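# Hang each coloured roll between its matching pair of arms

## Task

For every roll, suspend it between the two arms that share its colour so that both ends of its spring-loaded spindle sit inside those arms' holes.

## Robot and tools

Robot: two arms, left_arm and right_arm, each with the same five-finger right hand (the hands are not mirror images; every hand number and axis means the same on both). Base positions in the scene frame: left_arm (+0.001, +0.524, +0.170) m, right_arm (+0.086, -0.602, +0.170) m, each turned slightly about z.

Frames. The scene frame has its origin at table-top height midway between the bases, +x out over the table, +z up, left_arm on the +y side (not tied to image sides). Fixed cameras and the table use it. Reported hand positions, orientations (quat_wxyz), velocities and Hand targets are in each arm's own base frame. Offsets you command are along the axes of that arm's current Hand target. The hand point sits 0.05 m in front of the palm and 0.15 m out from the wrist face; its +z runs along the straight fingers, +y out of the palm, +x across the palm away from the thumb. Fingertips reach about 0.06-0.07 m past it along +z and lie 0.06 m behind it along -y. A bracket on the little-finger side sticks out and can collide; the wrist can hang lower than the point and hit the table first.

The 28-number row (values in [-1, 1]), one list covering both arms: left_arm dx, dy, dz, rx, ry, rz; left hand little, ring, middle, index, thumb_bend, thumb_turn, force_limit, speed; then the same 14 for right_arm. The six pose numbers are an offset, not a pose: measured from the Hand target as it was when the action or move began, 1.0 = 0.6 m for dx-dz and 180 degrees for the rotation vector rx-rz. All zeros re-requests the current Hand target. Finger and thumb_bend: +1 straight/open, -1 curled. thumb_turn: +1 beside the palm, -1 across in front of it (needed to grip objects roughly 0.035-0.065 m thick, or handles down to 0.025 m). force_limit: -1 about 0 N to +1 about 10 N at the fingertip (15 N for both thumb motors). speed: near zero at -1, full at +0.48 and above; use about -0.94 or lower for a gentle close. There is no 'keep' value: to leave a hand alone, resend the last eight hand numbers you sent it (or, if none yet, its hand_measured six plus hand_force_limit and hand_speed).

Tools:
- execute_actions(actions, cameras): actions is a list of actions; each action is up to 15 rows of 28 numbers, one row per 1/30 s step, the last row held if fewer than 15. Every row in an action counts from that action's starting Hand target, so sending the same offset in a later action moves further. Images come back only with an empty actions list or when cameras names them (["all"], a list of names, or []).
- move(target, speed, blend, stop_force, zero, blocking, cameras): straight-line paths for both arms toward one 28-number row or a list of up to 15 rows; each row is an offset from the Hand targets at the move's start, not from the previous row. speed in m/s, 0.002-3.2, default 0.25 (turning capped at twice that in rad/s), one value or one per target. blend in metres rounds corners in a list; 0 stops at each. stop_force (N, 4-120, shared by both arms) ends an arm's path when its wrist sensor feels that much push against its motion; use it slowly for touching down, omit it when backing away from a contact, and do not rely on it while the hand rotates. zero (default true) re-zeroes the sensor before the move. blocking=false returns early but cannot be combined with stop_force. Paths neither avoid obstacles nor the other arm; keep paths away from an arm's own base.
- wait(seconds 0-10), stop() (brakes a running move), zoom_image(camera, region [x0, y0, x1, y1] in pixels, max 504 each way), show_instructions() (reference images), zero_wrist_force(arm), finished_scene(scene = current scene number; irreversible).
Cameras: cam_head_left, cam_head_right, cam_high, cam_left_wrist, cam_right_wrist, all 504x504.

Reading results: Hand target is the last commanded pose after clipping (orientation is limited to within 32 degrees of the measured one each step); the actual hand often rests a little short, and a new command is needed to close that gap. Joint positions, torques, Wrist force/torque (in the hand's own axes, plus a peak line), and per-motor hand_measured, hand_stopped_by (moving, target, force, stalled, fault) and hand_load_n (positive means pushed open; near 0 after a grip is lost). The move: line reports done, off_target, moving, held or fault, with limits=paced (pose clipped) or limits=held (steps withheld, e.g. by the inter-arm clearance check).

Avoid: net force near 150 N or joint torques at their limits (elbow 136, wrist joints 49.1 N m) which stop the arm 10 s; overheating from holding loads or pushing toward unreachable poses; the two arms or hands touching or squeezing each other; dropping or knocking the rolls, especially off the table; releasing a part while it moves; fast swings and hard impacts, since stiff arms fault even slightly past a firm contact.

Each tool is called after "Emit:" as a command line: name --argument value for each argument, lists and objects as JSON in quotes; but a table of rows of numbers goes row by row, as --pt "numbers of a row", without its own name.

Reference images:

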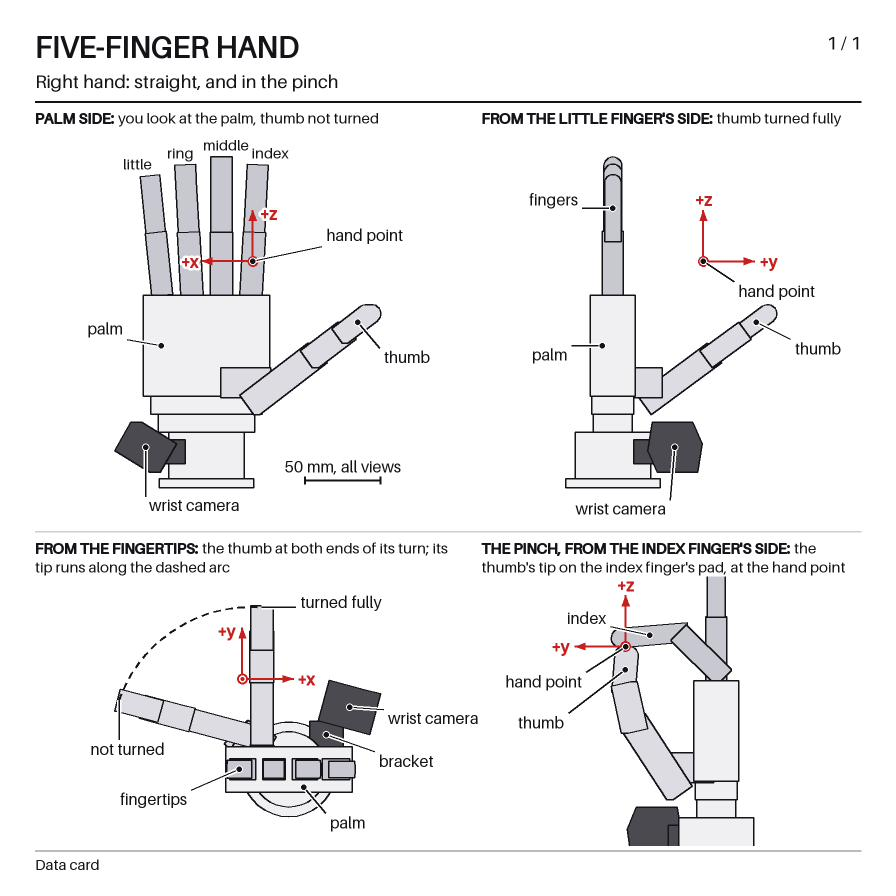

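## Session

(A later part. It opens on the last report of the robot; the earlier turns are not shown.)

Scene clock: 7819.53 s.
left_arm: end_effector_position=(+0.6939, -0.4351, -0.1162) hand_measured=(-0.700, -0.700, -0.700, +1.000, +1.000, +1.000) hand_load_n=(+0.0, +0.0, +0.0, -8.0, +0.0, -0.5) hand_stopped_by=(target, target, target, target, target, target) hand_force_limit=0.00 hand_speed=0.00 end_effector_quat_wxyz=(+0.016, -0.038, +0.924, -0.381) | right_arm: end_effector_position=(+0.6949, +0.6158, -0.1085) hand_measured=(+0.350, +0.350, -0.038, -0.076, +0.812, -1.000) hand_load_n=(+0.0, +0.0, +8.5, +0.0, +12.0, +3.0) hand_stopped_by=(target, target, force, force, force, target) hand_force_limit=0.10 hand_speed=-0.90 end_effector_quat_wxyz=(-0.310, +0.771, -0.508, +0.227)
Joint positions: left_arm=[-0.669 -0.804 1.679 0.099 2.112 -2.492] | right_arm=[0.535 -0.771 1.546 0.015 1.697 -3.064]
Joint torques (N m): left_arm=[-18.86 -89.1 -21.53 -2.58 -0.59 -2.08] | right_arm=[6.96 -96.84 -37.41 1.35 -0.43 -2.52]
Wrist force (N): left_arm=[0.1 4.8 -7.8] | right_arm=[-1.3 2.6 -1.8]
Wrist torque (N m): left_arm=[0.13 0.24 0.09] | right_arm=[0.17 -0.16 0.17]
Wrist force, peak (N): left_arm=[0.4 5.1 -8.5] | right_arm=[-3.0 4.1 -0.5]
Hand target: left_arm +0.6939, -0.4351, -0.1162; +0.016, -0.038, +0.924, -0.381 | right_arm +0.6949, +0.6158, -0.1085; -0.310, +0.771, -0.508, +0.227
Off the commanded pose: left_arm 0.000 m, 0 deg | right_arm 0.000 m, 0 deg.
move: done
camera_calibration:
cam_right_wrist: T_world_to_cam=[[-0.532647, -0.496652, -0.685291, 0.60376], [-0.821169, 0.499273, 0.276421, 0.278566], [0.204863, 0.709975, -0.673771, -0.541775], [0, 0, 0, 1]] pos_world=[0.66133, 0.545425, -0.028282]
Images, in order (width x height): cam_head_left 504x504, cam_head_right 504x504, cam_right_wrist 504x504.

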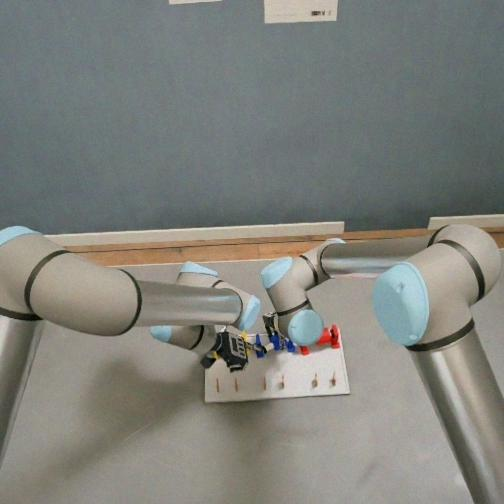

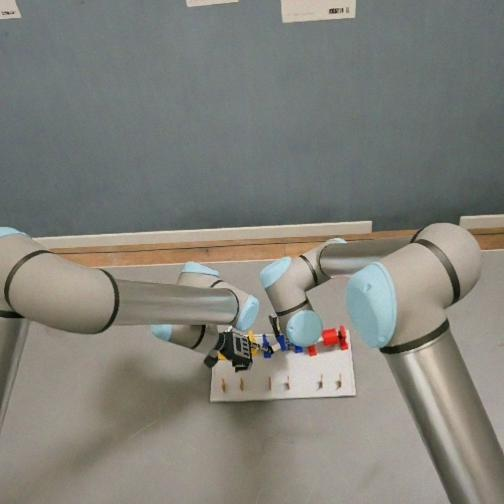

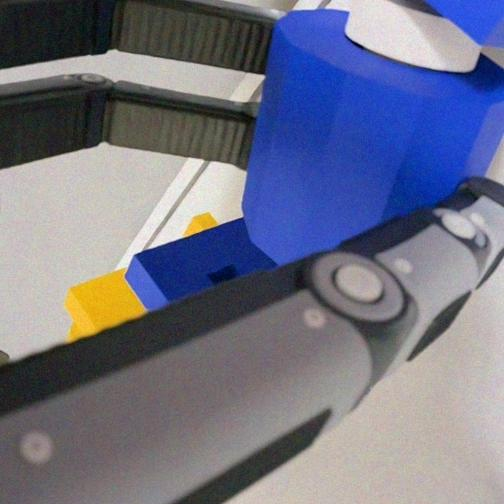

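Emit:
move --target '[0, 0, 0, 0, 0, 0, -0.7, -0.7, -0.7, 1, 1, 1, 0, 0, 0.0012, -0.0022, 0.0023, -0.00019, 0.00395, 0.00393, 0.35, 0.35, -0.3, -0.25, 0.5, -1, 0.1, -0.9]' --speed 0.02

Emit:
move --target '[0, 0, 0, 0, 0, 0, -0.7, -0.7, -0.7, 1, 1, 1, 0, 0, 0.0012, -0.0022, 0.0023, -0.00019, 0.00395, 0.00393, 0.35, 0.35, -0.3, -0.25, 0.5, -1, 0.1, -0.9]' --speed 0.02 --cameras '["cam_right_wrist", "cam_head_left", "cam_head_right"]'

Emit:
zoom_image --camera "cam_head_left" --region '[244, 331, 284, 371]'

Emit:
zoom_image --camera "cam_right_wrist" --region '[304, 0, 504, 200]'

Scene clock: 7833.60 s.
left_arm: end_effector_position=(+0.6939, -0.4351, -0.1162) hand_measured=(-0.700, -0.700, -0.700, +1.000, +1.000, +1.000) hand_load_n=(+0.5, +0.0, +0.0, -8.0, +0.0, +0.0) hand_stopped_by=(target, target, target, target, target, target) hand_force_limit=0.00 hand_speed=0.00 end_effector_quat_wxyz=(+0.016, -0.038, +0.924, -0.381) | right_arm: end_effector_position=(+0.6969, +0.6159, -0.1085) hand_measured=(+0.350, +0.350, -0.038, -0.076, +0.812, -1.000) hand_load_n=(+0.0, +0.0, +6.0, +0.0, +13.5, +3.0) hand_stopped_by=(target, target, force, force, force, target) hand_force_limit=0.10 hand_speed=-0.90 end_effector_quat_wxyz=(-0.308, +0.766, -0.515, +0.230)
Joint positions: left_arm=[-0.669 -0.804 1.679 0.099 2.112 -2.492] | right_arm=[0.537 -0.768 1.54 0.019 1.711 -3.05]
Joint torques (N m): left_arm=[-17.82 -91.07 -20.96 -2.44 0.17 -1.98] | right_arm=[11.15 -97.47 -37.89 0.28 0.66 -0.81]
Wrist force (N): left_arm=[-0.5 5.4 -7.7] | right_arm=[-1.5 4.5 -3.2]
Wrist torque (N m): left_arm=[0.17 0.16 0.06] | right_arm=[0.12 -0.11 0.20]
Wrist force, peak (N): left_arm=[0.2 5.1 -8.2] | right_arm=[-2.3 5.1 -3.5]
Hand target: left_arm +0.6939, -0.4351, -0.1162; +0.016, -0.038, +0.924, -0.381 | right_arm +0.6969, +0.6159, -0.1085; -0.308, +0.766, -0.514, +0.230
Off the commanded pose: left_arm 0.000 m, 0 deg | right_arm 0.000 m, 0 deg.
move: done

Scene clock: 7834.30 s.
left_arm: end_effector_position=(+0.6939, -0.4351, -0.1162) hand_measured=(-0.700, -0.700, -0.700, +1.000, +1.000, +1.000) hand_load_n=(+0.0, +0.5, +0.0, -8.5, +0.0, +0.0) hand_stopped_by=(target, target, target, target, target, target) hand_force_limit=0.00 hand_speed=0.00 end_effector_quat_wxyz=(+0.016, -0.038, +0.924, -0.381) | right_arm: end_effector_position=(+0.6990, +0.6159, -0.1085) hand_measured=(+0.350, +0.350, -0.038, -0.076, +0.812, -1.000) hand_load_n=(+0.0, +0.0, +5.0, +0.0, +17.5, +1.5) hand_stopped_by=(target, target, force, force, force, target) hand_force_limit=0.10 hand_speed=-0.90 end_effector_quat_wxyz=(-0.306, +0.762, -0.521, +0.232)
Joint positions: left_arm=[-0.669 -0.804 1.679 0.099 2.112 -2.492] | right_arm=[0.539 -0.765 1.534 0.024 1.725 -3.036]
Joint torques (N m): left_arm=[-18.27 -90.98 -21.64 -2.01 0.46 -2.33] | right_arm=[9.05 -97.62 -38.8 -0.52 1.15 -0.89]
Wrist force (N): left_arm=[-0.7 5.1 -7.1] | right_arm=[-2.1 4.3 -7.5]
Wrist torque (N m): left_arm=[0.04 0.18 0.03] | right_arm=[-0.02 -0.10 0.17]
Wrist force, peak (N): left_arm=[-0.3 5.3 -8.2] | right_arm=[-2.5 4.4 -7.5]
Hand target: left_arm +0.6939, -0.4351, -0.1162; +0.016, -0.038, +0.924, -0.381 | right_arm +0.6989, +0.6159, -0.1085; -0.306, +0.762, -0.521, +0.232
Off the commanded pose: left_arm 0.000 m, 0 deg | right_arm 0.000 m, 0 deg.
move: done
camera_calibration:
cam_right_wrist: T_world_to_cam=[[-0.549728, -0.477663, -0.685301, 0.606182], [-0.803161, 0.527754, 0.276421, 0.251724], [0.229634, 0.702363, -0.673761, -0.555267], [0, 0, 0, 1]] pos_world=[0.662918, 0.546702, -0.028282]
Images, in order (width x height): cam_head_left 504x504, cam_head_right 504x504, cam_right_wrist 504x504.

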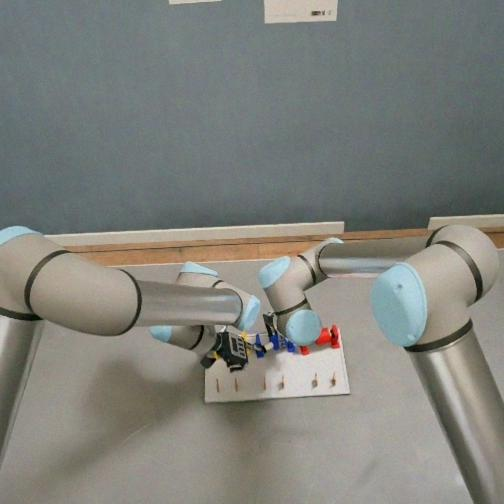

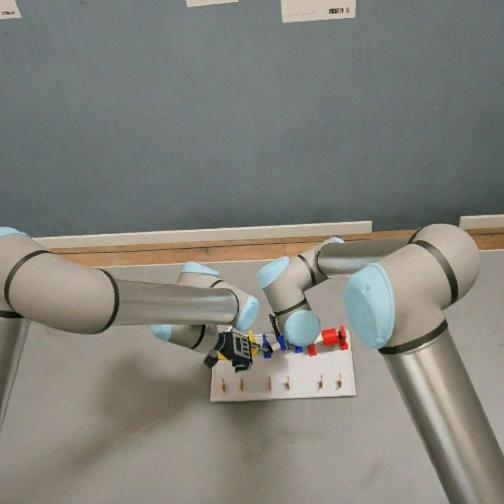

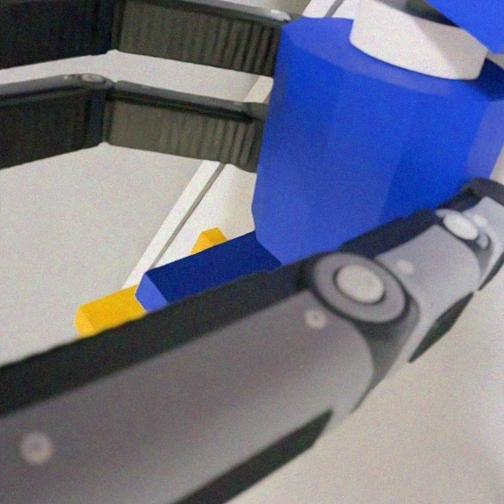

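Scaled by 12.600 from the camera's 504x504 image, which has a finer 720x720 frame.

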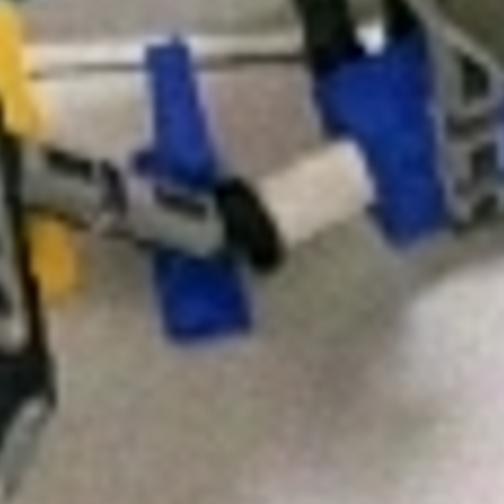

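Scaled by 2.520 from the camera's 504x504 image, which has a finer 720x720 frame.

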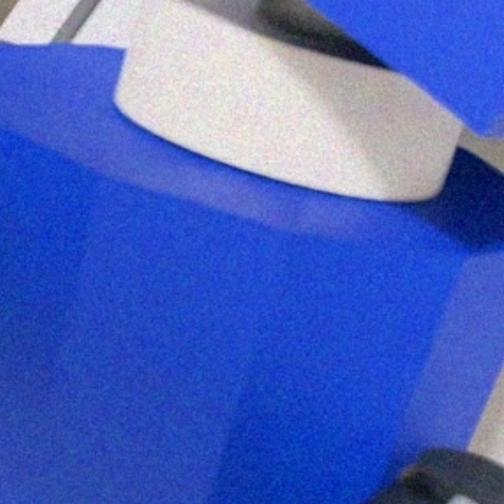

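Emit:
move --target '[0, 0, 0, 0, 0, 0, -0.7, -0.7, -0.7, 1, 1, 1, 0, 0, 0.00085, -0.0016, 0.0017, -0.0003, 0.0059, 0.0059, 0.35, 0.35, -0.3, -0.25, 0.5, -1, 0.1, -0.9]' --speed 0.02 --cameras '["cam_right_wrist", "cam_head_left", "cam_head_right"]'

Emit:
zoom_image --camera "cam_head_left" --region '[244, 331, 284, 371]'

Emit:
zoom_image --camera "cam_head_right" --region '[254, 331, 294, 371]'

Emit:
zoom_image --camera "cam_right_wrist" --region '[304, 0, 504, 200]'

Scene clock: 7851.73 s.
left_arm: end_effector_position=(+0.6939, -0.4351, -0.1162) hand_measured=(-0.700, -0.700, -0.700, +1.000, +1.000, +1.000) hand_load_n=(+0.0, +0.0, +0.0, -8.5, +0.0, +0.0) hand_stopped_by=(target, target, target, target, target, target) hand_force_limit=0.00 hand_speed=0.00 end_effector_quat_wxyz=(+0.016, -0.038, +0.924, -0.381) | right_arm: end_effector_position=(+0.7004, +0.6159, -0.1085) hand_measured=(+0.350, +0.350, -0.038, -0.076, +0.812, -1.000) hand_load_n=(+0.0, +0.0, +6.5, +0.0, +21.5, -4.5) hand_stopped_by=(target, target, force, force, force, target) hand_force_limit=0.10 hand_speed=-0.90 end_effector_quat_wxyz=(-0.303, +0.755, -0.531, +0.236)
Joint positions: left_arm=[-0.669 -0.804 1.679 0.099 2.112 -2.492] | right_arm=[0.543 -0.762 1.528 0.03 1.746 -3.014]
Joint torques (N m): left_arm=[-18.81 -91.55 -21.42 -2.08 1.48 -2.17] | right_arm=[7.82 -96.25 -40.18 -1.32 -0.34 -2.15]
Wrist force (N): left_arm=[-0.9 5.1 -6.3] | right_arm=[0.4 4.8 -9.0]
Wrist torque (N m): left_arm=[0.03 0.20 0.03] | right_arm=[-0.07 -0.23 0.07]
Wrist force, peak (N): left_arm=[-1.2 5.7 -7.3] | right_arm=[0.5 5.1 -9.0]
Hand target: left_arm +0.6939, -0.4351, -0.1162; +0.016, -0.038, +0.924, -0.381 | right_arm +0.7004, +0.6159, -0.1085; -0.303, +0.755, -0.531, +0.236
Off the commanded pose: left_arm 0.000 m, 0 deg | right_arm 0.000 m, 0 deg.
move: done
camera_calibration:
cam_right_wrist: T_world_to_cam=[[-0.562105, -0.463004, -0.685321, 0.606549], [-0.789026, 0.548612, 0.27652, 0.230236], [0.247946, 0.696169, -0.6737, -0.564641], [0, 0, 0, 1]] pos_world=[0.662607, 0.54761, -0.0283822]
Images, in order (width x height): cam_head_left 504x504, cam_head_right 504x504, cam_right_wrist 504x504.

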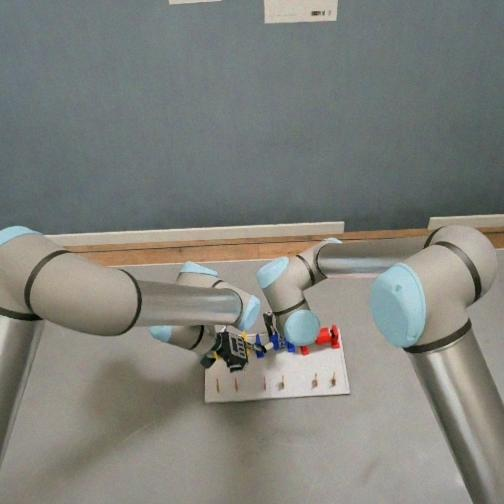

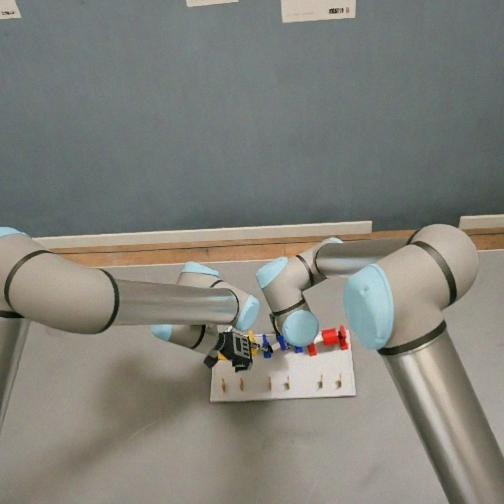

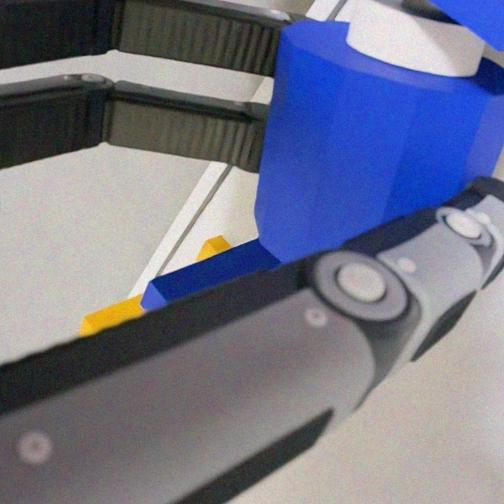

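Scaled by 12.600 from the camera's 504x504 image, which has a finer 720x720 frame.

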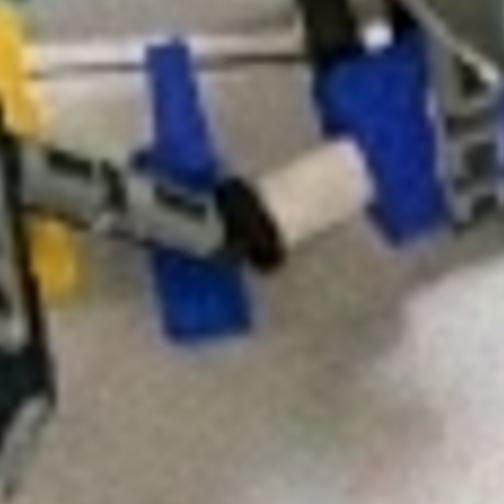

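Scaled by 12.600 from the camera's 504x504 image, which has a finer 720x720 frame.

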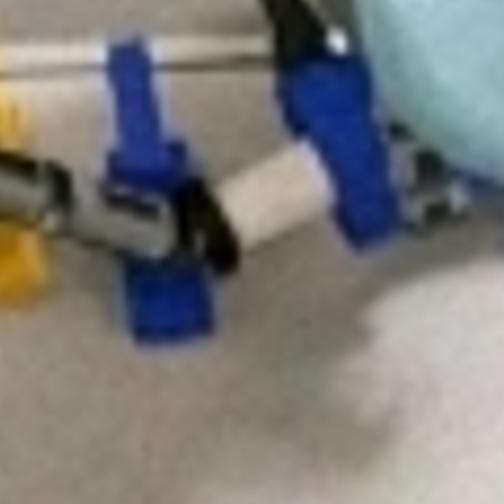

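Scaled by 2.520 from the camera's 504x504 image, which has a finer 720x720 frame.

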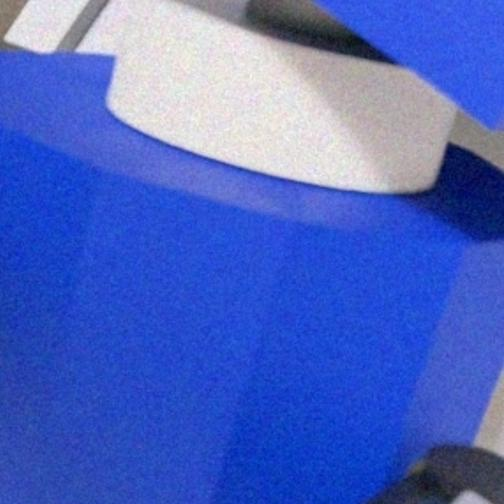

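Emit:
zoom_image --camera "cam_right_wrist" --region '[324, 0, 504, 120]'

Emit:
zoom_image --camera "cam_head_left" --region '[256, 334, 296, 364]'

Emit:
zoom_image --camera "cam_head_right" --region '[260, 334, 300, 364]'

Scaled by 2.800 from the camera's 504x504 image, which has a finer 720x720 frame.

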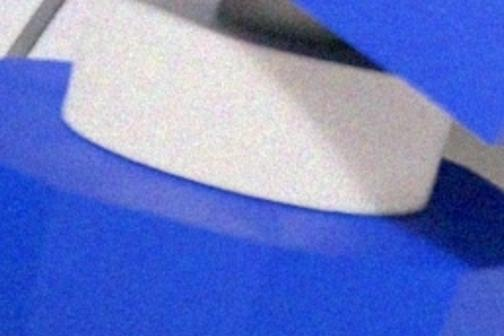

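Scaled by 12.600 from the camera's 504x504 image, which has a finer 720x720 frame.

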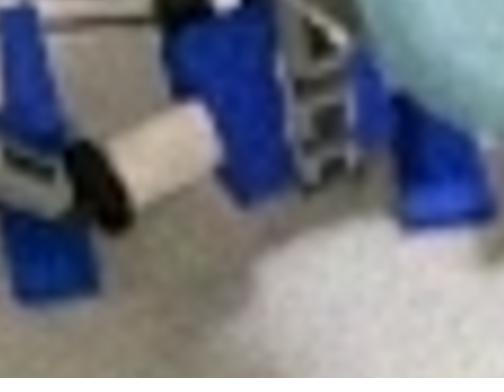

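Scaled by 12.600 from the camera's 504x504 image, which has a finer 720x720 frame.

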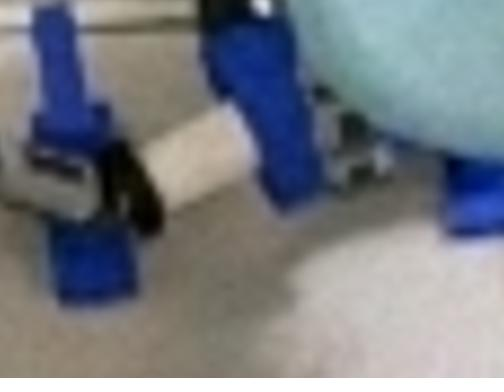

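Emit:
move --target '[0, 0, 0, 0, 0, 0, -0.7, -0.7, -0.7, 1, 1, 1, 0, 0, 0, 0, 0, -0.0006, 0.0118, 0.0118, 0.35, 0.35, -0.3, -0.25, 0.5, -1, 0.1, -0.9]' --speed 0.02

Scene clock: 8013.60 s.
left_arm: end_effector_position=(+0.6939, -0.4351, -0.1162) hand_measured=(-0.700, -0.700, -0.700, +1.000, +1.000, +1.000) hand_load_n=(+0.0, +0.0, +0.0, -8.0, +0.0, -0.5) hand_stopped_by=(target, target, target, target, target, target) hand_force_limit=0.00 hand_speed=0.00 end_effector_quat_wxyz=(+0.016, -0.038, +0.924, -0.381) | right_arm: end_effector_position=(+0.7004, +0.6159, -0.1085) hand_measured=(+0.350, +0.350, -0.038, -0.076, +0.812, -1.000) hand_load_n=(+0.0, +0.0, +10.0, +0.0, +18.5, -4.0) hand_stopped_by=(target, target, force, force, force, target) hand_force_limit=0.10 hand_speed=-0.90 end_effector_quat_wxyz=(-0.297, +0.741, -0.551, +0.244)
Joint positions: left_arm=[-0.669 -0.804 1.679 0.099 2.112 -2.492] | right_arm=[0.553 -0.757 1.521 0.042 1.789 -2.968]
Joint torques (N m): left_arm=[-18.06 -89.67 -20.17 -2.15 1.54 -2.05] | right_arm=[7.01 -95.4 -39.42 -0.21 -0.43 -2.33]
Wrist force (N): left_arm=[0.5 4.8 -5.4] | right_arm=[2.8 2.9 -5.1]
Wrist torque (N m): left_arm=[-0.03 0.33 0.12] | right_arm=[0.07 -0.25 0.00]
Wrist force, peak (N): left_arm=[-0.6 5.6 -6.5] | right_arm=[0.6 5.4 -9.1]
Hand target: left_arm +0.6939, -0.4351, -0.1162; +0.016, -0.038, +0.924, -0.381 | right_arm +0.7004, +0.6159, -0.1085; -0.297, +0.741, -0.551, +0.244
Off the commanded pose: left_arm 0.000 m, 0 deg | right_arm 0.000 m, 0 deg.
move: done

Emit:
move --pt "0 0.00353 0.00353 0 0 0 -0.7 -0.7 -0.7 1 1 1 0 0 0 0 0 0 0 0 0.35 0.35 -0.3 -0.25 0.5 -1 0.1 -0.9" --pt "0 0 0 0 0 0 -0.7 -0.7 -0.7 1 1 1 0 0 0 0 0 0 0 0 0.35 0.35 -0.3 -0.25 0.5 -1 0.1 -0.9" --speed 0.02 --cameras '["cam_right_wrist", "cam_head_left", "cam_head_right"]'

Emit:
zoom_image --camera "cam_head_left" --region '[244, 331, 284, 371]'

Emit:
zoom_image --camera "cam_right_wrist" --region '[304, 0, 504, 200]'

Scene clock: 8026.87 s.
left_arm: end_effector_position=(+0.6938, -0.4351, -0.1162) hand_measured=(-0.700, -0.700, -0.700, +1.000, +1.000, +1.000) hand_load_n=(+0.0, +0.0, +0.0, -10.5, +0.0, +0.0) hand_stopped_by=(target, target, target, target, target, target) hand_force_limit=0.00 hand_speed=0.00 end_effector_quat_wxyz=(+0.016, -0.038, +0.924, -0.381) | right_arm: end_effector_position=(+0.7004, +0.6159, -0.1086) hand_measured=(+0.350, +0.350, -0.038, -0.076, +0.812, -1.000) hand_load_n=(+0.0, +0.0, +9.5, +0.0, +17.0, -2.0) hand_stopped_by=(target, target, force, force, force, target) hand_force_limit=0.10 hand_speed=-0.90 end_effector_quat_wxyz=(-0.297, +0.741, -0.551, +0.244)
Joint positions: left_arm=[-0.669 -0.804 1.679 0.099 2.112 -2.492] | right_arm=[0.553 -0.757 1.521 0.042 1.789 -2.969]
Joint torques (N m): left_arm=[-17.27 -78.83 -25.24 -0.86 1.45 -1.42] | right_arm=[-20.55 -108.16 -26.79 -1.79 -0.22 -3]
Wrist force (N): left_arm=[1.6 6.8 -5.1] | right_arm=[1.6 1.9 -5.6]
Wrist torque (N m): left_arm=[-0.08 0.34 0.19] | right_arm=[0.10 -0.20 0.10]
Wrist force, peak (N): left_arm=[1.3 5.1 -8.0] | right_arm=[3.2 2.4 -5.9]
Hand target: left_arm +0.6939, -0.4351, -0.1162; +0.016, -0.038, +0.924, -0.381 | right_arm +0.7004, +0.6159, -0.1085; -0.297, +0.741, -0.551, +0.244
Off the commanded pose: left_arm 0.000 m, 0 deg | right_arm 0.000 m, 0 deg.
move: done
camera_calibration:
cam_right_wrist: T_world_to_cam=[[-0.585539, -0.433026, -0.685297, 0.604511], [-0.759338, 0.588956, 0.276652, 0.184548], [0.283812, 0.682363, -0.67367, -0.581288], [0, 0, 0, 1]] pos_world=[0.659076, 0.549728, -0.0283827]
Images, in order (width x height): cam_head_left 504x504, cam_head_right 504x504, cam_right_wrist 504x504.

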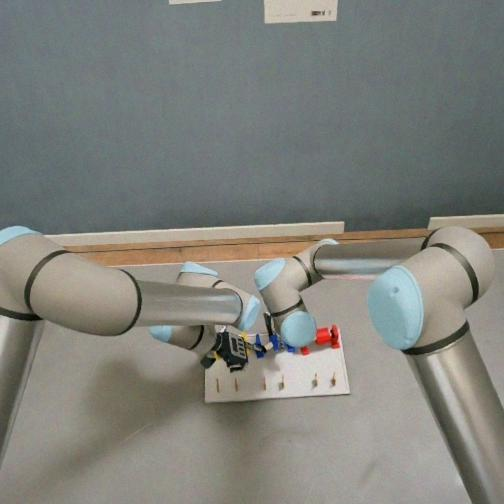

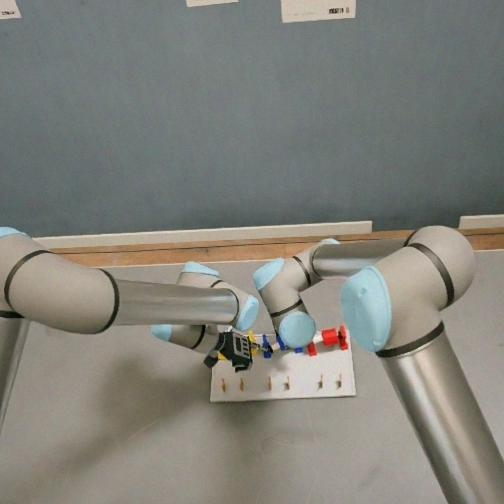

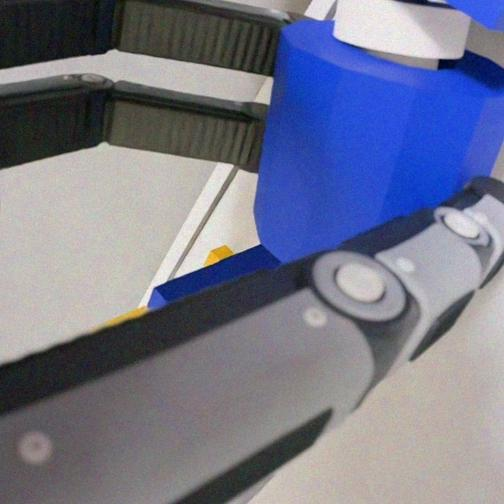

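Scaled by 12.600 from the camera's 504x504 image, which has a finer 720x720 frame.

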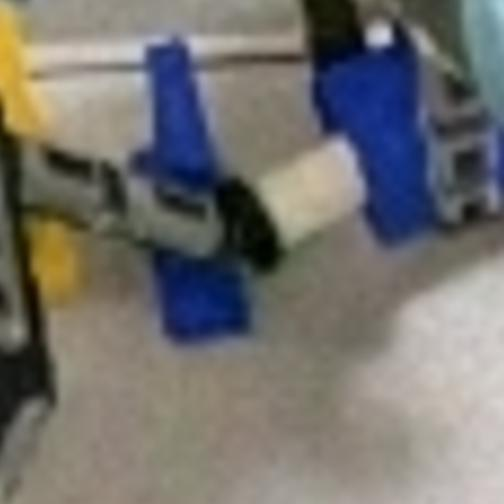

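Scaled by 2.520 from the camera's 504x504 image, which has a finer 720x720 frame.

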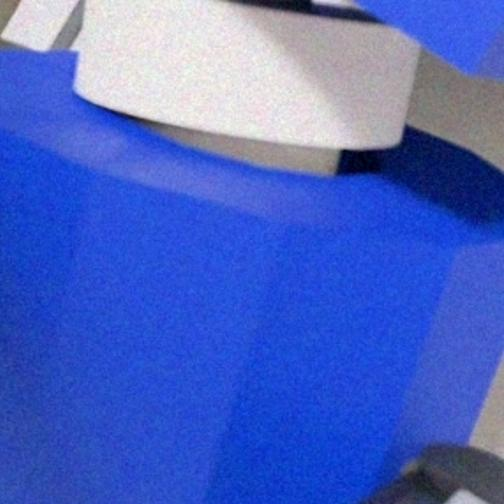

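Emit:
move --target '[0, 0, 0, 0, 0, 0, -0.7, -0.7, -0.7, 1, 1, 1, 0, 0, -0.00116, 0.00216, -0.0023, 0, 0, 0, 0.35, 0.35, -0.3, -0.25, 0.5, -1, 0.1, -0.9]' --speed 0.01

Emit:
move --target '[0, 0, 0, 0, 0, 0, -0.7, -0.7, -0.7, 1, 1, 1, 0, 0, -0.00116, 0.00216, -0.0023, 0, 0, 0, 0.35, 0.35, -0.3, -0.25, 0.5, -1, 0.1, -0.9]' --speed 0.01 --cameras '["cam_right_wrist", "cam_head_left"]'

Emit:
zoom_image --camera "cam_right_wrist" --region '[304, 0, 504, 200]'

Scene clock: 8052.63 s.
left_arm: end_effector_position=(+0.6939, -0.4351, -0.1162) hand_measured=(-0.700, -0.700, -0.700, +1.000, +1.000, +1.000) hand_load_n=(+0.0, +0.0, +0.0, -7.5, +0.0, +0.0) hand_stopped_by=(target, target, target, target, target, target) hand_force_limit=0.00 hand_speed=0.00 end_effector_quat_wxyz=(+0.016, -0.038, +0.924, -0.381) | right_arm: end_effector_position=(+0.6984, +0.6160, -0.1085) hand_measured=(+0.350, +0.350, -0.036, -0.076, +0.812, -1.000) hand_load_n=(+0.0, +0.0, +15.5, +0.0, +10.0, +2.5) hand_stopped_by=(target, target, force, force, force, target) hand_force_limit=0.10 hand_speed=-0.90 end_effector_quat_wxyz=(-0.297, +0.741, -0.551, +0.244)
Joint positions: left_arm=[-0.669 -0.804 1.679 0.099 2.112 -2.492] | right_arm=[0.555 -0.759 1.524 0.041 1.79 -2.968]
Joint torques (N m): left_arm=[-16.73 -72.95 -32.89 -2.22 -0.5 -1.55] | right_arm=[20.29 -107.68 -20.47 1.78 2.92 3.7]
Wrist force (N): left_arm=[3.0 4.8 -7.0] | right_arm=[1.1 -2.8 2.3]
Wrist torque (N m): left_arm=[0.11 0.33 0.28] | right_arm=[0.25 -0.19 -0.01]
Wrist force, peak (N): left_arm=[2.8 5.5 -6.7] | right_arm=[1.9 1.7 -5.9]
Hand target: left_arm +0.6939, -0.4351, -0.1162; +0.016, -0.038, +0.924, -0.381 | right_arm +0.6984, +0.6161, -0.1085; -0.297, +0.741, -0.551, +0.244
Off the commanded pose: left_arm 0.000 m, 0 deg | right_arm 0.000 m, 0 deg.
move: done

Scene clock: 8053.33 s.
left_arm: end_effector_position=(+0.6939, -0.4351, -0.1162) hand_measured=(-0.700, -0.700, -0.700, +1.000, +1.000, +1.000) hand_load_n=(+0.5, +0.0, +0.5, -7.5, +0.0, -0.5) hand_stopped_by=(target, target, target, target, target, target) hand_force_limit=0.00 hand_speed=0.00 end_effector_quat_wxyz=(+0.016, -0.038, +0.924, -0.381) | right_arm: end_effector_position=(+0.6964, +0.6162, -0.1085) hand_measured=(+0.350, +0.350, -0.036, -0.076, +0.812, -1.000) hand_load_n=(+0.0, +0.0, +14.0, +0.0, +9.0, +3.5) hand_stopped_by=(target, target, force, force, force, target) hand_force_limit=0.10 hand_speed=-0.90 end_effector_quat_wxyz=(-0.297, +0.741, -0.551, +0.244)
Joint positions: left_arm=[-0.669 -0.804 1.679 0.099 2.112 -2.492] | right_arm=[0.556 -0.76 1.527 0.039 1.791 -2.966]
Joint torques (N m): left_arm=[-16.78 -73.16 -33.15 -2.29 -0.54 -1.76] | right_arm=[14.78 -108.53 -21.55 1.39 2.55 3.74]
Wrist force (N): left_arm=[2.6 4.9 -7.1] | right_arm=[0.8 -2.0 2.0]
Wrist torque (N m): left_arm=[0.18 0.37 0.26] | right_arm=[0.27 -0.15 0.03]
Wrist force, peak (N): left_arm=[3.0 5.0 -7.0] | right_arm=[1.3 -3.1 2.5]
Hand target: left_arm +0.6939, -0.4351, -0.1162; +0.016, -0.038, +0.924, -0.381 | right_arm +0.6964, +0.6162, -0.1085; -0.297, +0.741, -0.551, +0.244
Off the commanded pose: left_arm 0.000 m, 0 deg | right_arm 0.000 m, 0 deg.
move: done
camera_calibration:
cam_right_wrist: T_world_to_cam=[[-0.585539, -0.433026, -0.685297, 0.602367], [-0.759338, 0.588956, 0.276652, 0.181306], [0.283812, 0.682363, -0.67367, -0.58029], [0, 0, 0, 1]] pos_world=[0.655076, 0.550028, -0.0282827]
Images, in order (width x height): cam_head_left 504x504, cam_right_wrist 504x504.

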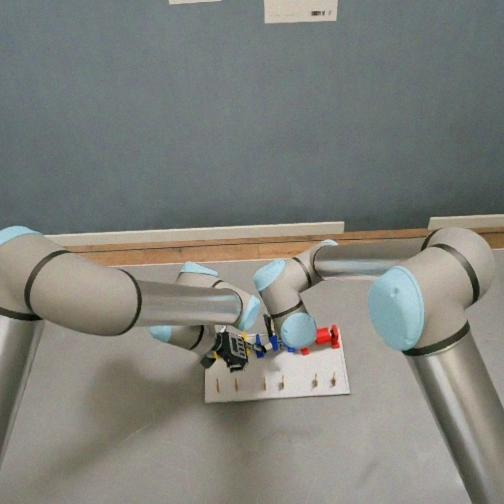

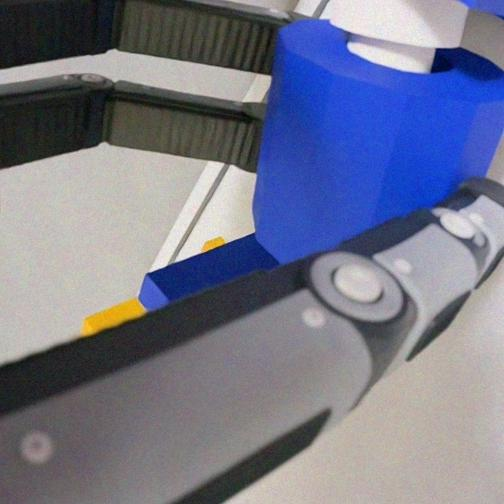

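Scaled by 2.520 from the camera's 504x504 image, which has a finer 720x720 frame.

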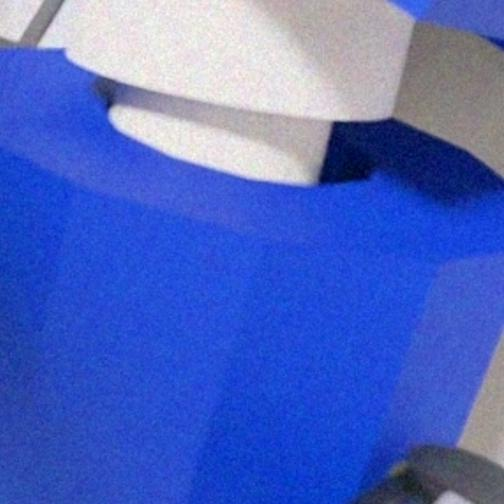

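Emit:
move --target '[0, 0, 0, 0, 0, 0, -0.7, -0.7, -0.7, 1, 1, 1, 0, 0, -0.00087, 0.00162, -0.00172, 0, 0, 0, 0.35, 0.35, -0.3, -0.25, 0.5, -1, 0.1, -0.9]' --speed 0.01 --cameras '["cam_right_wrist", "cam_head_left"]'

Emit:
zoom_image --camera "cam_right_wrist" --region '[304, 0, 504, 200]'

Emit:
zoom_image --camera "cam_head_left" --region '[244, 331, 284, 371]'

Scene clock: 8065.67 s.
left_arm: end_effector_position=(+0.6939, -0.4351, -0.1162) hand_measured=(-0.700, -0.700, -0.700, +1.000, +1.000, +1.000) hand_load_n=(+0.0, +0.0, +0.0, -7.0, +0.0, +0.0) hand_stopped_by=(target, target, target, target, target, target) hand_force_limit=0.00 hand_speed=0.00 end_effector_quat_wxyz=(+0.016, -0.038, +0.924, -0.381) | right_arm: end_effector_position=(+0.6949, +0.6163, -0.1085) hand_measured=(+0.350, +0.350, -0.036, -0.076, +0.812, -1.000) hand_load_n=(+0.0, +0.0, +14.0, +0.0, +9.0, +3.5) hand_stopped_by=(target, target, force, force, force, target) hand_force_limit=0.10 hand_speed=-0.90 end_effector_quat_wxyz=(-0.297, +0.741, -0.551, +0.244)
Joint positions: left_arm=[-0.669 -0.804 1.679 0.099 2.112 -2.492] | right_arm=[0.557 -0.762 1.53 0.038 1.792 -2.966]
Joint torques (N m): left_arm=[-16.44 -72.68 -32.65 -2.37 -0.98 -1.42] | right_arm=[19.87 -110.57 -20.82 1.09 2.9 3.42]
Wrist force (N): left_arm=[2.6 4.2 -7.0] | right_arm=[1.0 -2.1 2.5]
Wrist torque (N m): left_arm=[0.10 0.38 0.25] | right_arm=[0.22 -0.16 0.03]
Wrist force, peak (N): left_arm=[2.7 4.5 -7.7] | right_arm=[1.2 -2.3 2.6]
Hand target: left_arm +0.6939, -0.4351, -0.1162; +0.016, -0.038, +0.924, -0.381 | right_arm +0.6949, +0.6163, -0.1085; -0.297, +0.741, -0.551, +0.244
Off the commanded pose: left_arm 0.000 m, 0 deg | right_arm 0.000 m, 0 deg.
move: done
camera_calibration:
cam_right_wrist: T_world_to_cam=[[-0.585539, -0.433026, -0.685297, 0.601532], [-0.759338, 0.588956, 0.276652, 0.180109], [0.283812, 0.682363, -0.67367, -0.579933], [0, 0, 0, 1]] pos_world=[0.653576, 0.550128, -0.0282827]
Images, in order (width x height): cam_head_left 504x504, cam_right_wrist 504x504.

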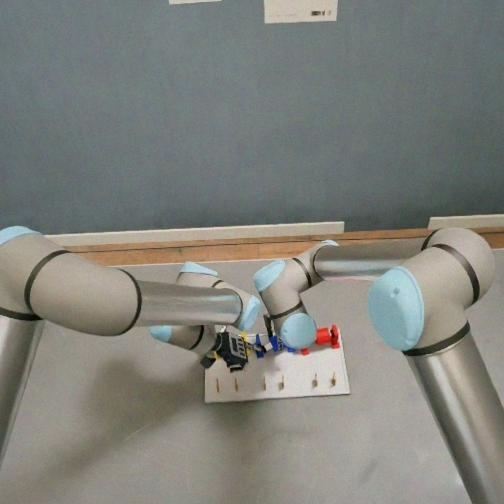

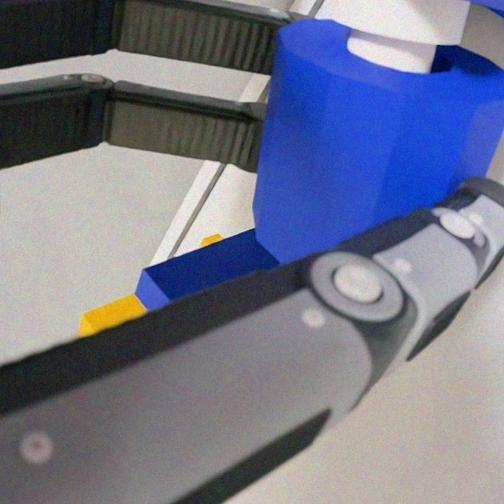

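Scaled by 2.520 from the camera's 504x504 image, which has a finer 720x720 frame.

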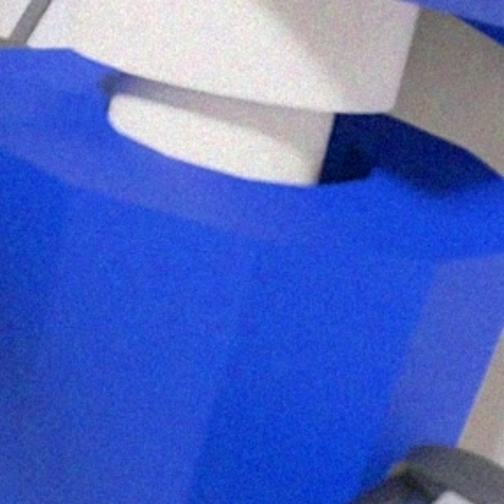

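Scaled by 12.600 from the camera's 504x504 image, which has a finer 720x720 frame.

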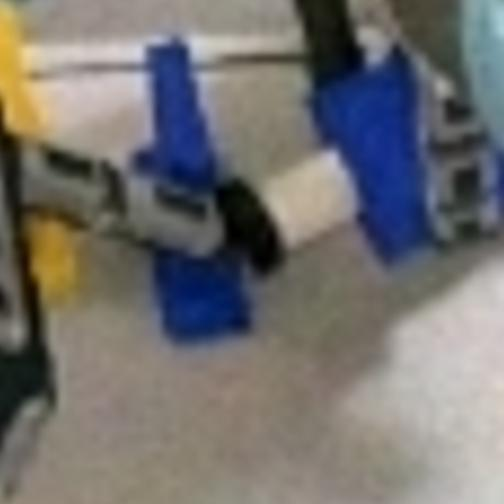

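Emit:
move --target '[0, 0, 0, 0, 0, 0, -0.7, -0.7, -0.7, 1, 1, 1, 0, 0, -0.00116, 0.00216, -0.0023, 0, 0, 0, 0.35, 0.35, -0.3, -0.25, 0.5, -1, 0.1, -0.9]' --speed 0.01 --cameras '["cam_right_wrist", "cam_head_left"]'

Emit:
zoom_image --camera "cam_right_wrist" --region '[304, 0, 504, 200]'

Scene clock: 8096.97 s.
left_arm: end_effector_position=(+0.6939, -0.4351, -0.1162) hand_measured=(-0.700, -0.700, -0.700, +1.000, +1.000, +1.000) hand_load_n=(+0.0, +0.0, +0.0, -7.0, +0.0, +0.0) hand_stopped_by=(target, target, target, target, target, target) hand_force_limit=0.00 hand_speed=0.00 end_effector_quat_wxyz=(+0.016, -0.038, +0.924, -0.381) | right_arm: end_effector_position=(+0.6929, +0.6165, -0.1084) hand_measured=(+0.350, +0.350, -0.038, -0.076, +0.810, -1.000) hand_load_n=(+0.0, +0.0, +10.5, +1.5, +6.5, +0.5) hand_stopped_by=(target, target, force, force, force, target) hand_force_limit=0.10 hand_speed=-0.90 end_effector_quat_wxyz=(-0.297, +0.741, -0.551, +0.244)
Joint positions: left_arm=[-0.669 -0.804 1.679 0.099 2.112 -2.492] | right_arm=[0.559 -0.763 1.533 0.037 1.793 -2.964]
Joint torques (N m): left_arm=[-14.41 -72.74 -32.23 -1.77 -0.34 -1.49] | right_arm=[16.6 -108.29 -21.05 2.13 2.73 3.68]
Wrist force (N): left_arm=[1.6 4.5 -6.8] | right_arm=[1.1 -2.9 3.0]
Wrist torque (N m): left_arm=[0.15 0.29 0.19] | right_arm=[0.24 -0.18 -0.01]
Wrist force, peak (N): left_arm=[3.0 4.7 -7.6] | right_arm=[1.5 -3.2 3.0]
Hand target: left_arm +0.6939, -0.4351, -0.1162; +0.016, -0.038, +0.924, -0.381 | right_arm +0.6929, +0.6165, -0.1084; -0.297, +0.741, -0.551, +0.244
Off the commanded pose: left_arm 0.000 m, 0 deg | right_arm 0.000 m, 0 deg.
move: done
camera_calibration:
cam_right_wrist: T_world_to_cam=[[-0.58552, -0.43298, -0.685342, 0.600434], [-0.759346, 0.588937, 0.276671, 0.178519], [0.283831, 0.682408, -0.673617, -0.579402], [0, 0, 0, 1]] pos_world=[0.651576, 0.550228, -0.0281826]
Images, in order (width x height): cam_head_left 504x504, cam_right_wrist 504x504.

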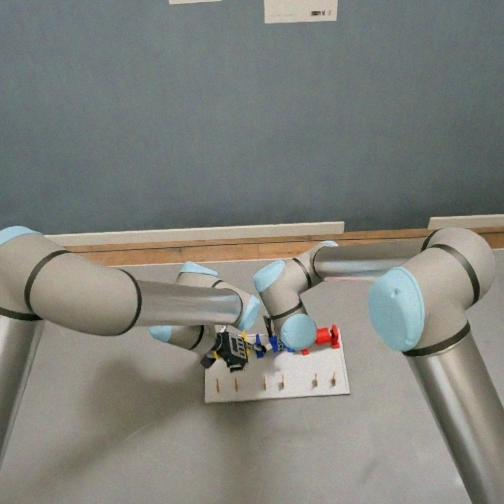

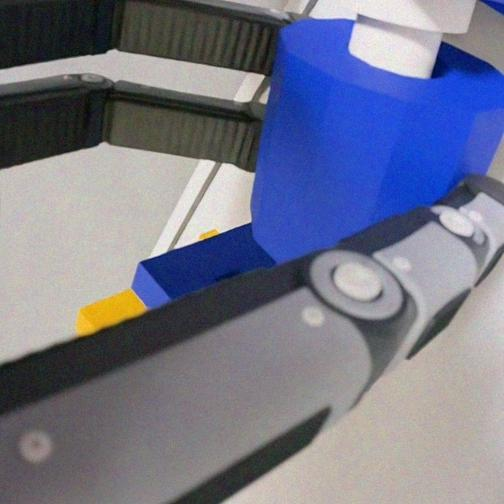

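Scaled by 2.520 from the camera's 504x504 image, which has a finer 720x720 frame.

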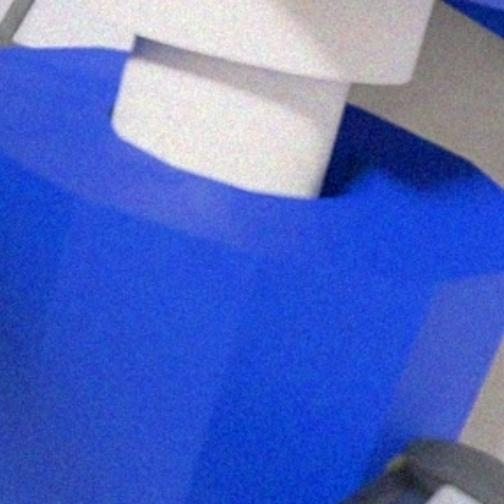

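Emit:
move --target '[0, 0, 0, 0, 0, 0, -0.7, -0.7, -0.7, 1, 1, 1, 0, 0, 0.00116, -0.00216, 0.0023, 0, 0, 0, 0.35, 0.35, -0.3, -0.25, 0.5, -1, 0.1, -0.9]' --speed 0.01 --cameras '["cam_right_wrist"]'

Emit:
zoom_image --camera "cam_right_wrist" --region '[304, 0, 504, 200]'

Emit:
move --target '[0, 0, 0, 0, 0, 0, -0.7, -0.7, -0.7, 1, 1, 1, 0, 0, 0.00116, -0.00216, 0.0023, 0, 0, 0, 0.35, 0.35, -0.3, -0.25, 0.5, -1, 0.1, -0.9]' --speed 0.01 --cameras '["cam_right_wrist", "cam_head_left"]'

Emit:
zoom_image --camera "cam_right_wrist" --region '[304, 0, 504, 200]'

Emit:
zoom_image --camera "cam_head_left" --region '[244, 331, 284, 371]'

Scene clock: 8115.93 s.
left_arm: end_effector_position=(+0.6939, -0.4351, -0.1162) hand_measured=(-0.700, -0.700, -0.700, +1.000, +1.000, +1.000) hand_load_n=(+0.0, +0.5, +0.0, -7.5, +0.0, +0.0) hand_stopped_by=(target, target, target, target, target, target) hand_force_limit=0.00 hand_speed=0.00 end_effector_quat_wxyz=(+0.016, -0.038, +0.924, -0.381) | right_arm: end_effector_position=(+0.6949, +0.6163, -0.1085) hand_measured=(+0.350, +0.350, -0.038, -0.076, +0.810, -1.000) hand_load_n=(+0.0, +0.0, +6.0, +0.0, +10.0, +2.0) hand_stopped_by=(target, target, force, force, force, target) hand_force_limit=0.10 hand_speed=-0.90 end_effector_quat_wxyz=(-0.297, +0.741, -0.551, +0.244)
Joint positions: left_arm=[-0.669 -0.804 1.679 0.099 2.112 -2.492] | right_arm=[0.557 -0.762 1.53 0.038 1.792 -2.966]
Joint torques (N m): left_arm=[-19.13 -72.43 -30.89 0.34 -0.34 -1.57] | right_arm=[-17.19 -93.54 -38.5 2.2 -0.69 -2.73]
Wrist force (N): left_arm=[-0.2 4.8 -6.7] | right_arm=[-0.6 0.9 -2.9]
Wrist torque (N m): left_arm=[0.10 0.20 0.07] | right_arm=[0.12 -0.07 0.39]
Wrist force, peak (N): left_arm=[1.6 4.6 -7.1] | right_arm=[1.4 -3.2 3.4]
Hand target: left_arm +0.6939, -0.4351, -0.1162; +0.016, -0.038, +0.924, -0.381 | right_arm +0.6949, +0.6163, -0.1085; -0.297, +0.741, -0.551, +0.244
Off the commanded pose: left_arm 0.000 m, 0 deg | right_arm 0.000 m, 0 deg.
move: done
camera_calibration:
cam_right_wrist: T_world_to_cam=[[-0.585539, -0.433026, -0.685297, 0.601532], [-0.759338, 0.588956, 0.276652, 0.180109], [0.283812, 0.682363, -0.67367, -0.579933], [0, 0, 0, 1]] pos_world=[0.653576, 0.550128, -0.0282827]
Images, in order (width x height): cam_right_wrist 504x504.

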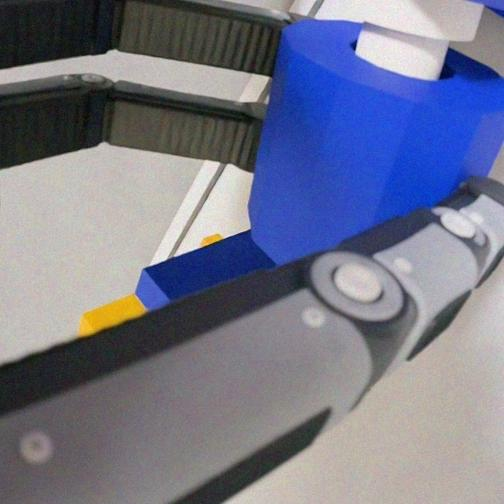

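Scaled by 2.520 from the camera's 504x504 image, which has a finer 720x720 frame.

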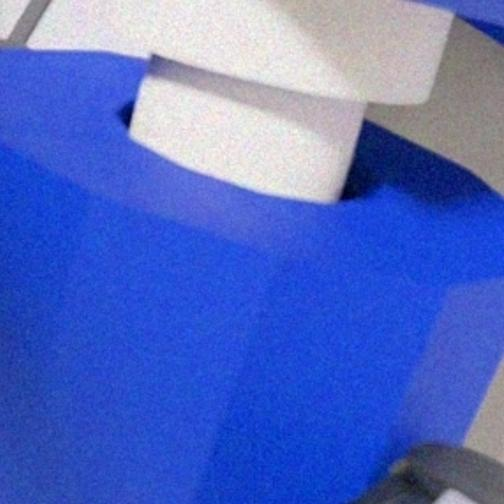

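Scene clock: 8116.63 s.
left_arm: end_effector_position=(+0.6939, -0.4351, -0.1162) hand_measured=(-0.700, -0.700, -0.700, +1.000, +1.000, +1.000) hand_load_n=(+0.0, +0.0, +0.0, -7.5, +0.0, +0.0) hand_stopped_by=(target, target, target, target, target, target) hand_force_limit=0.00 hand_speed=0.00 end_effector_quat_wxyz=(+0.016, -0.038, +0.924, -0.381) | right_arm: end_effector_position=(+0.6969, +0.6162, -0.1085) hand_measured=(+0.350, +0.350, -0.038, -0.076, +0.812, -1.000) hand_load_n=(+0.0, +0.0, +5.0, +0.0, +17.0, +0.0) hand_stopped_by=(target, target, force, force, force, target) hand_force_limit=0.10 hand_speed=-0.90 end_effector_quat_wxyz=(-0.297, +0.741, -0.551, +0.244)
Joint positions: left_arm=[-0.669 -0.804 1.679 0.099 2.112 -2.492] | right_arm=[0.556 -0.76 1.526 0.04 1.791 -2.967]
Joint torques (N m): left_arm=[-16.65 -73.62 -32.29 0.86 -0.4 -1.58] | right_arm=[-18.52 -95.45 -41.47 0.57 -0.04 -2.79]
Wrist force (N): left_arm=[-1.1 4.9 -6.4] | right_arm=[-1.5 3.9 -6.9]
Wrist torque (N m): left_arm=[0.09 0.28 0.02] | right_arm=[-0.01 -0.13 0.44]
Wrist force, peak (N): left_arm=[-0.8 5.0 -7.1] | right_arm=[-1.6 3.8 -7.2]
Hand target: left_arm +0.6939, -0.4351, -0.1162; +0.016, -0.038, +0.924, -0.381 | right_arm +0.6969, +0.6162, -0.1085; -0.297, +0.741, -0.551, +0.244
Off the commanded pose: left_arm 0.000 m, 0 deg | right_arm 0.000 m, 0 deg.
move: done
camera_calibration:
cam_right_wrist: T_world_to_cam=[[-0.585539, -0.433026, -0.685297, 0.602617], [-0.759338, 0.588956, 0.276652, 0.181745], [0.283812, 0.682363, -0.67367, -0.580364], [0, 0, 0, 1]] pos_world=[0.655576, 0.549928, -0.0282827]
Images, in order (width x height): cam_head_left 504x504, cam_right_wrist 504x504.

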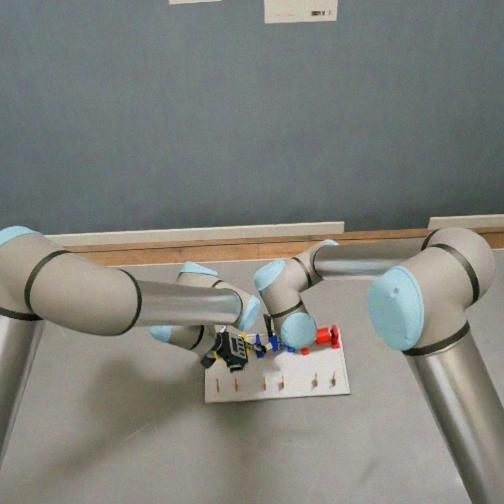

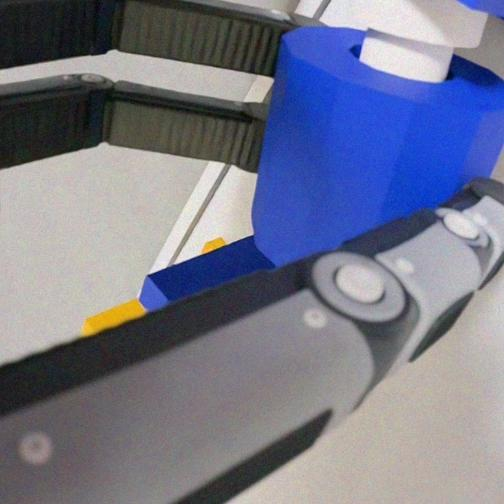

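Scaled by 2.520 from the camera's 504x504 image, which has a finer 720x720 frame.

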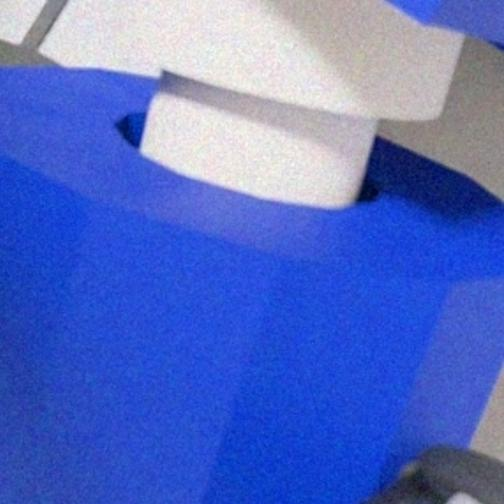

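Scaled by 12.600 from the camera's 504x504 image, which has a finer 720x720 frame.

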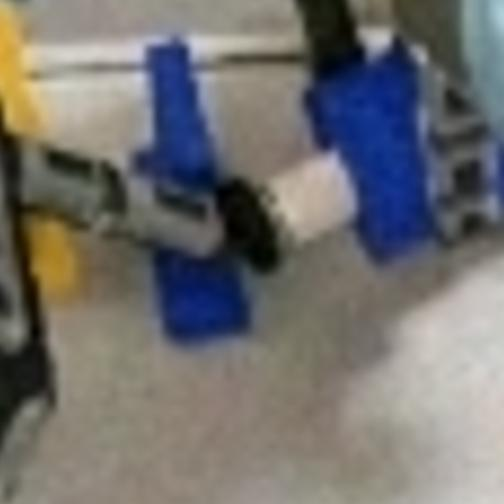

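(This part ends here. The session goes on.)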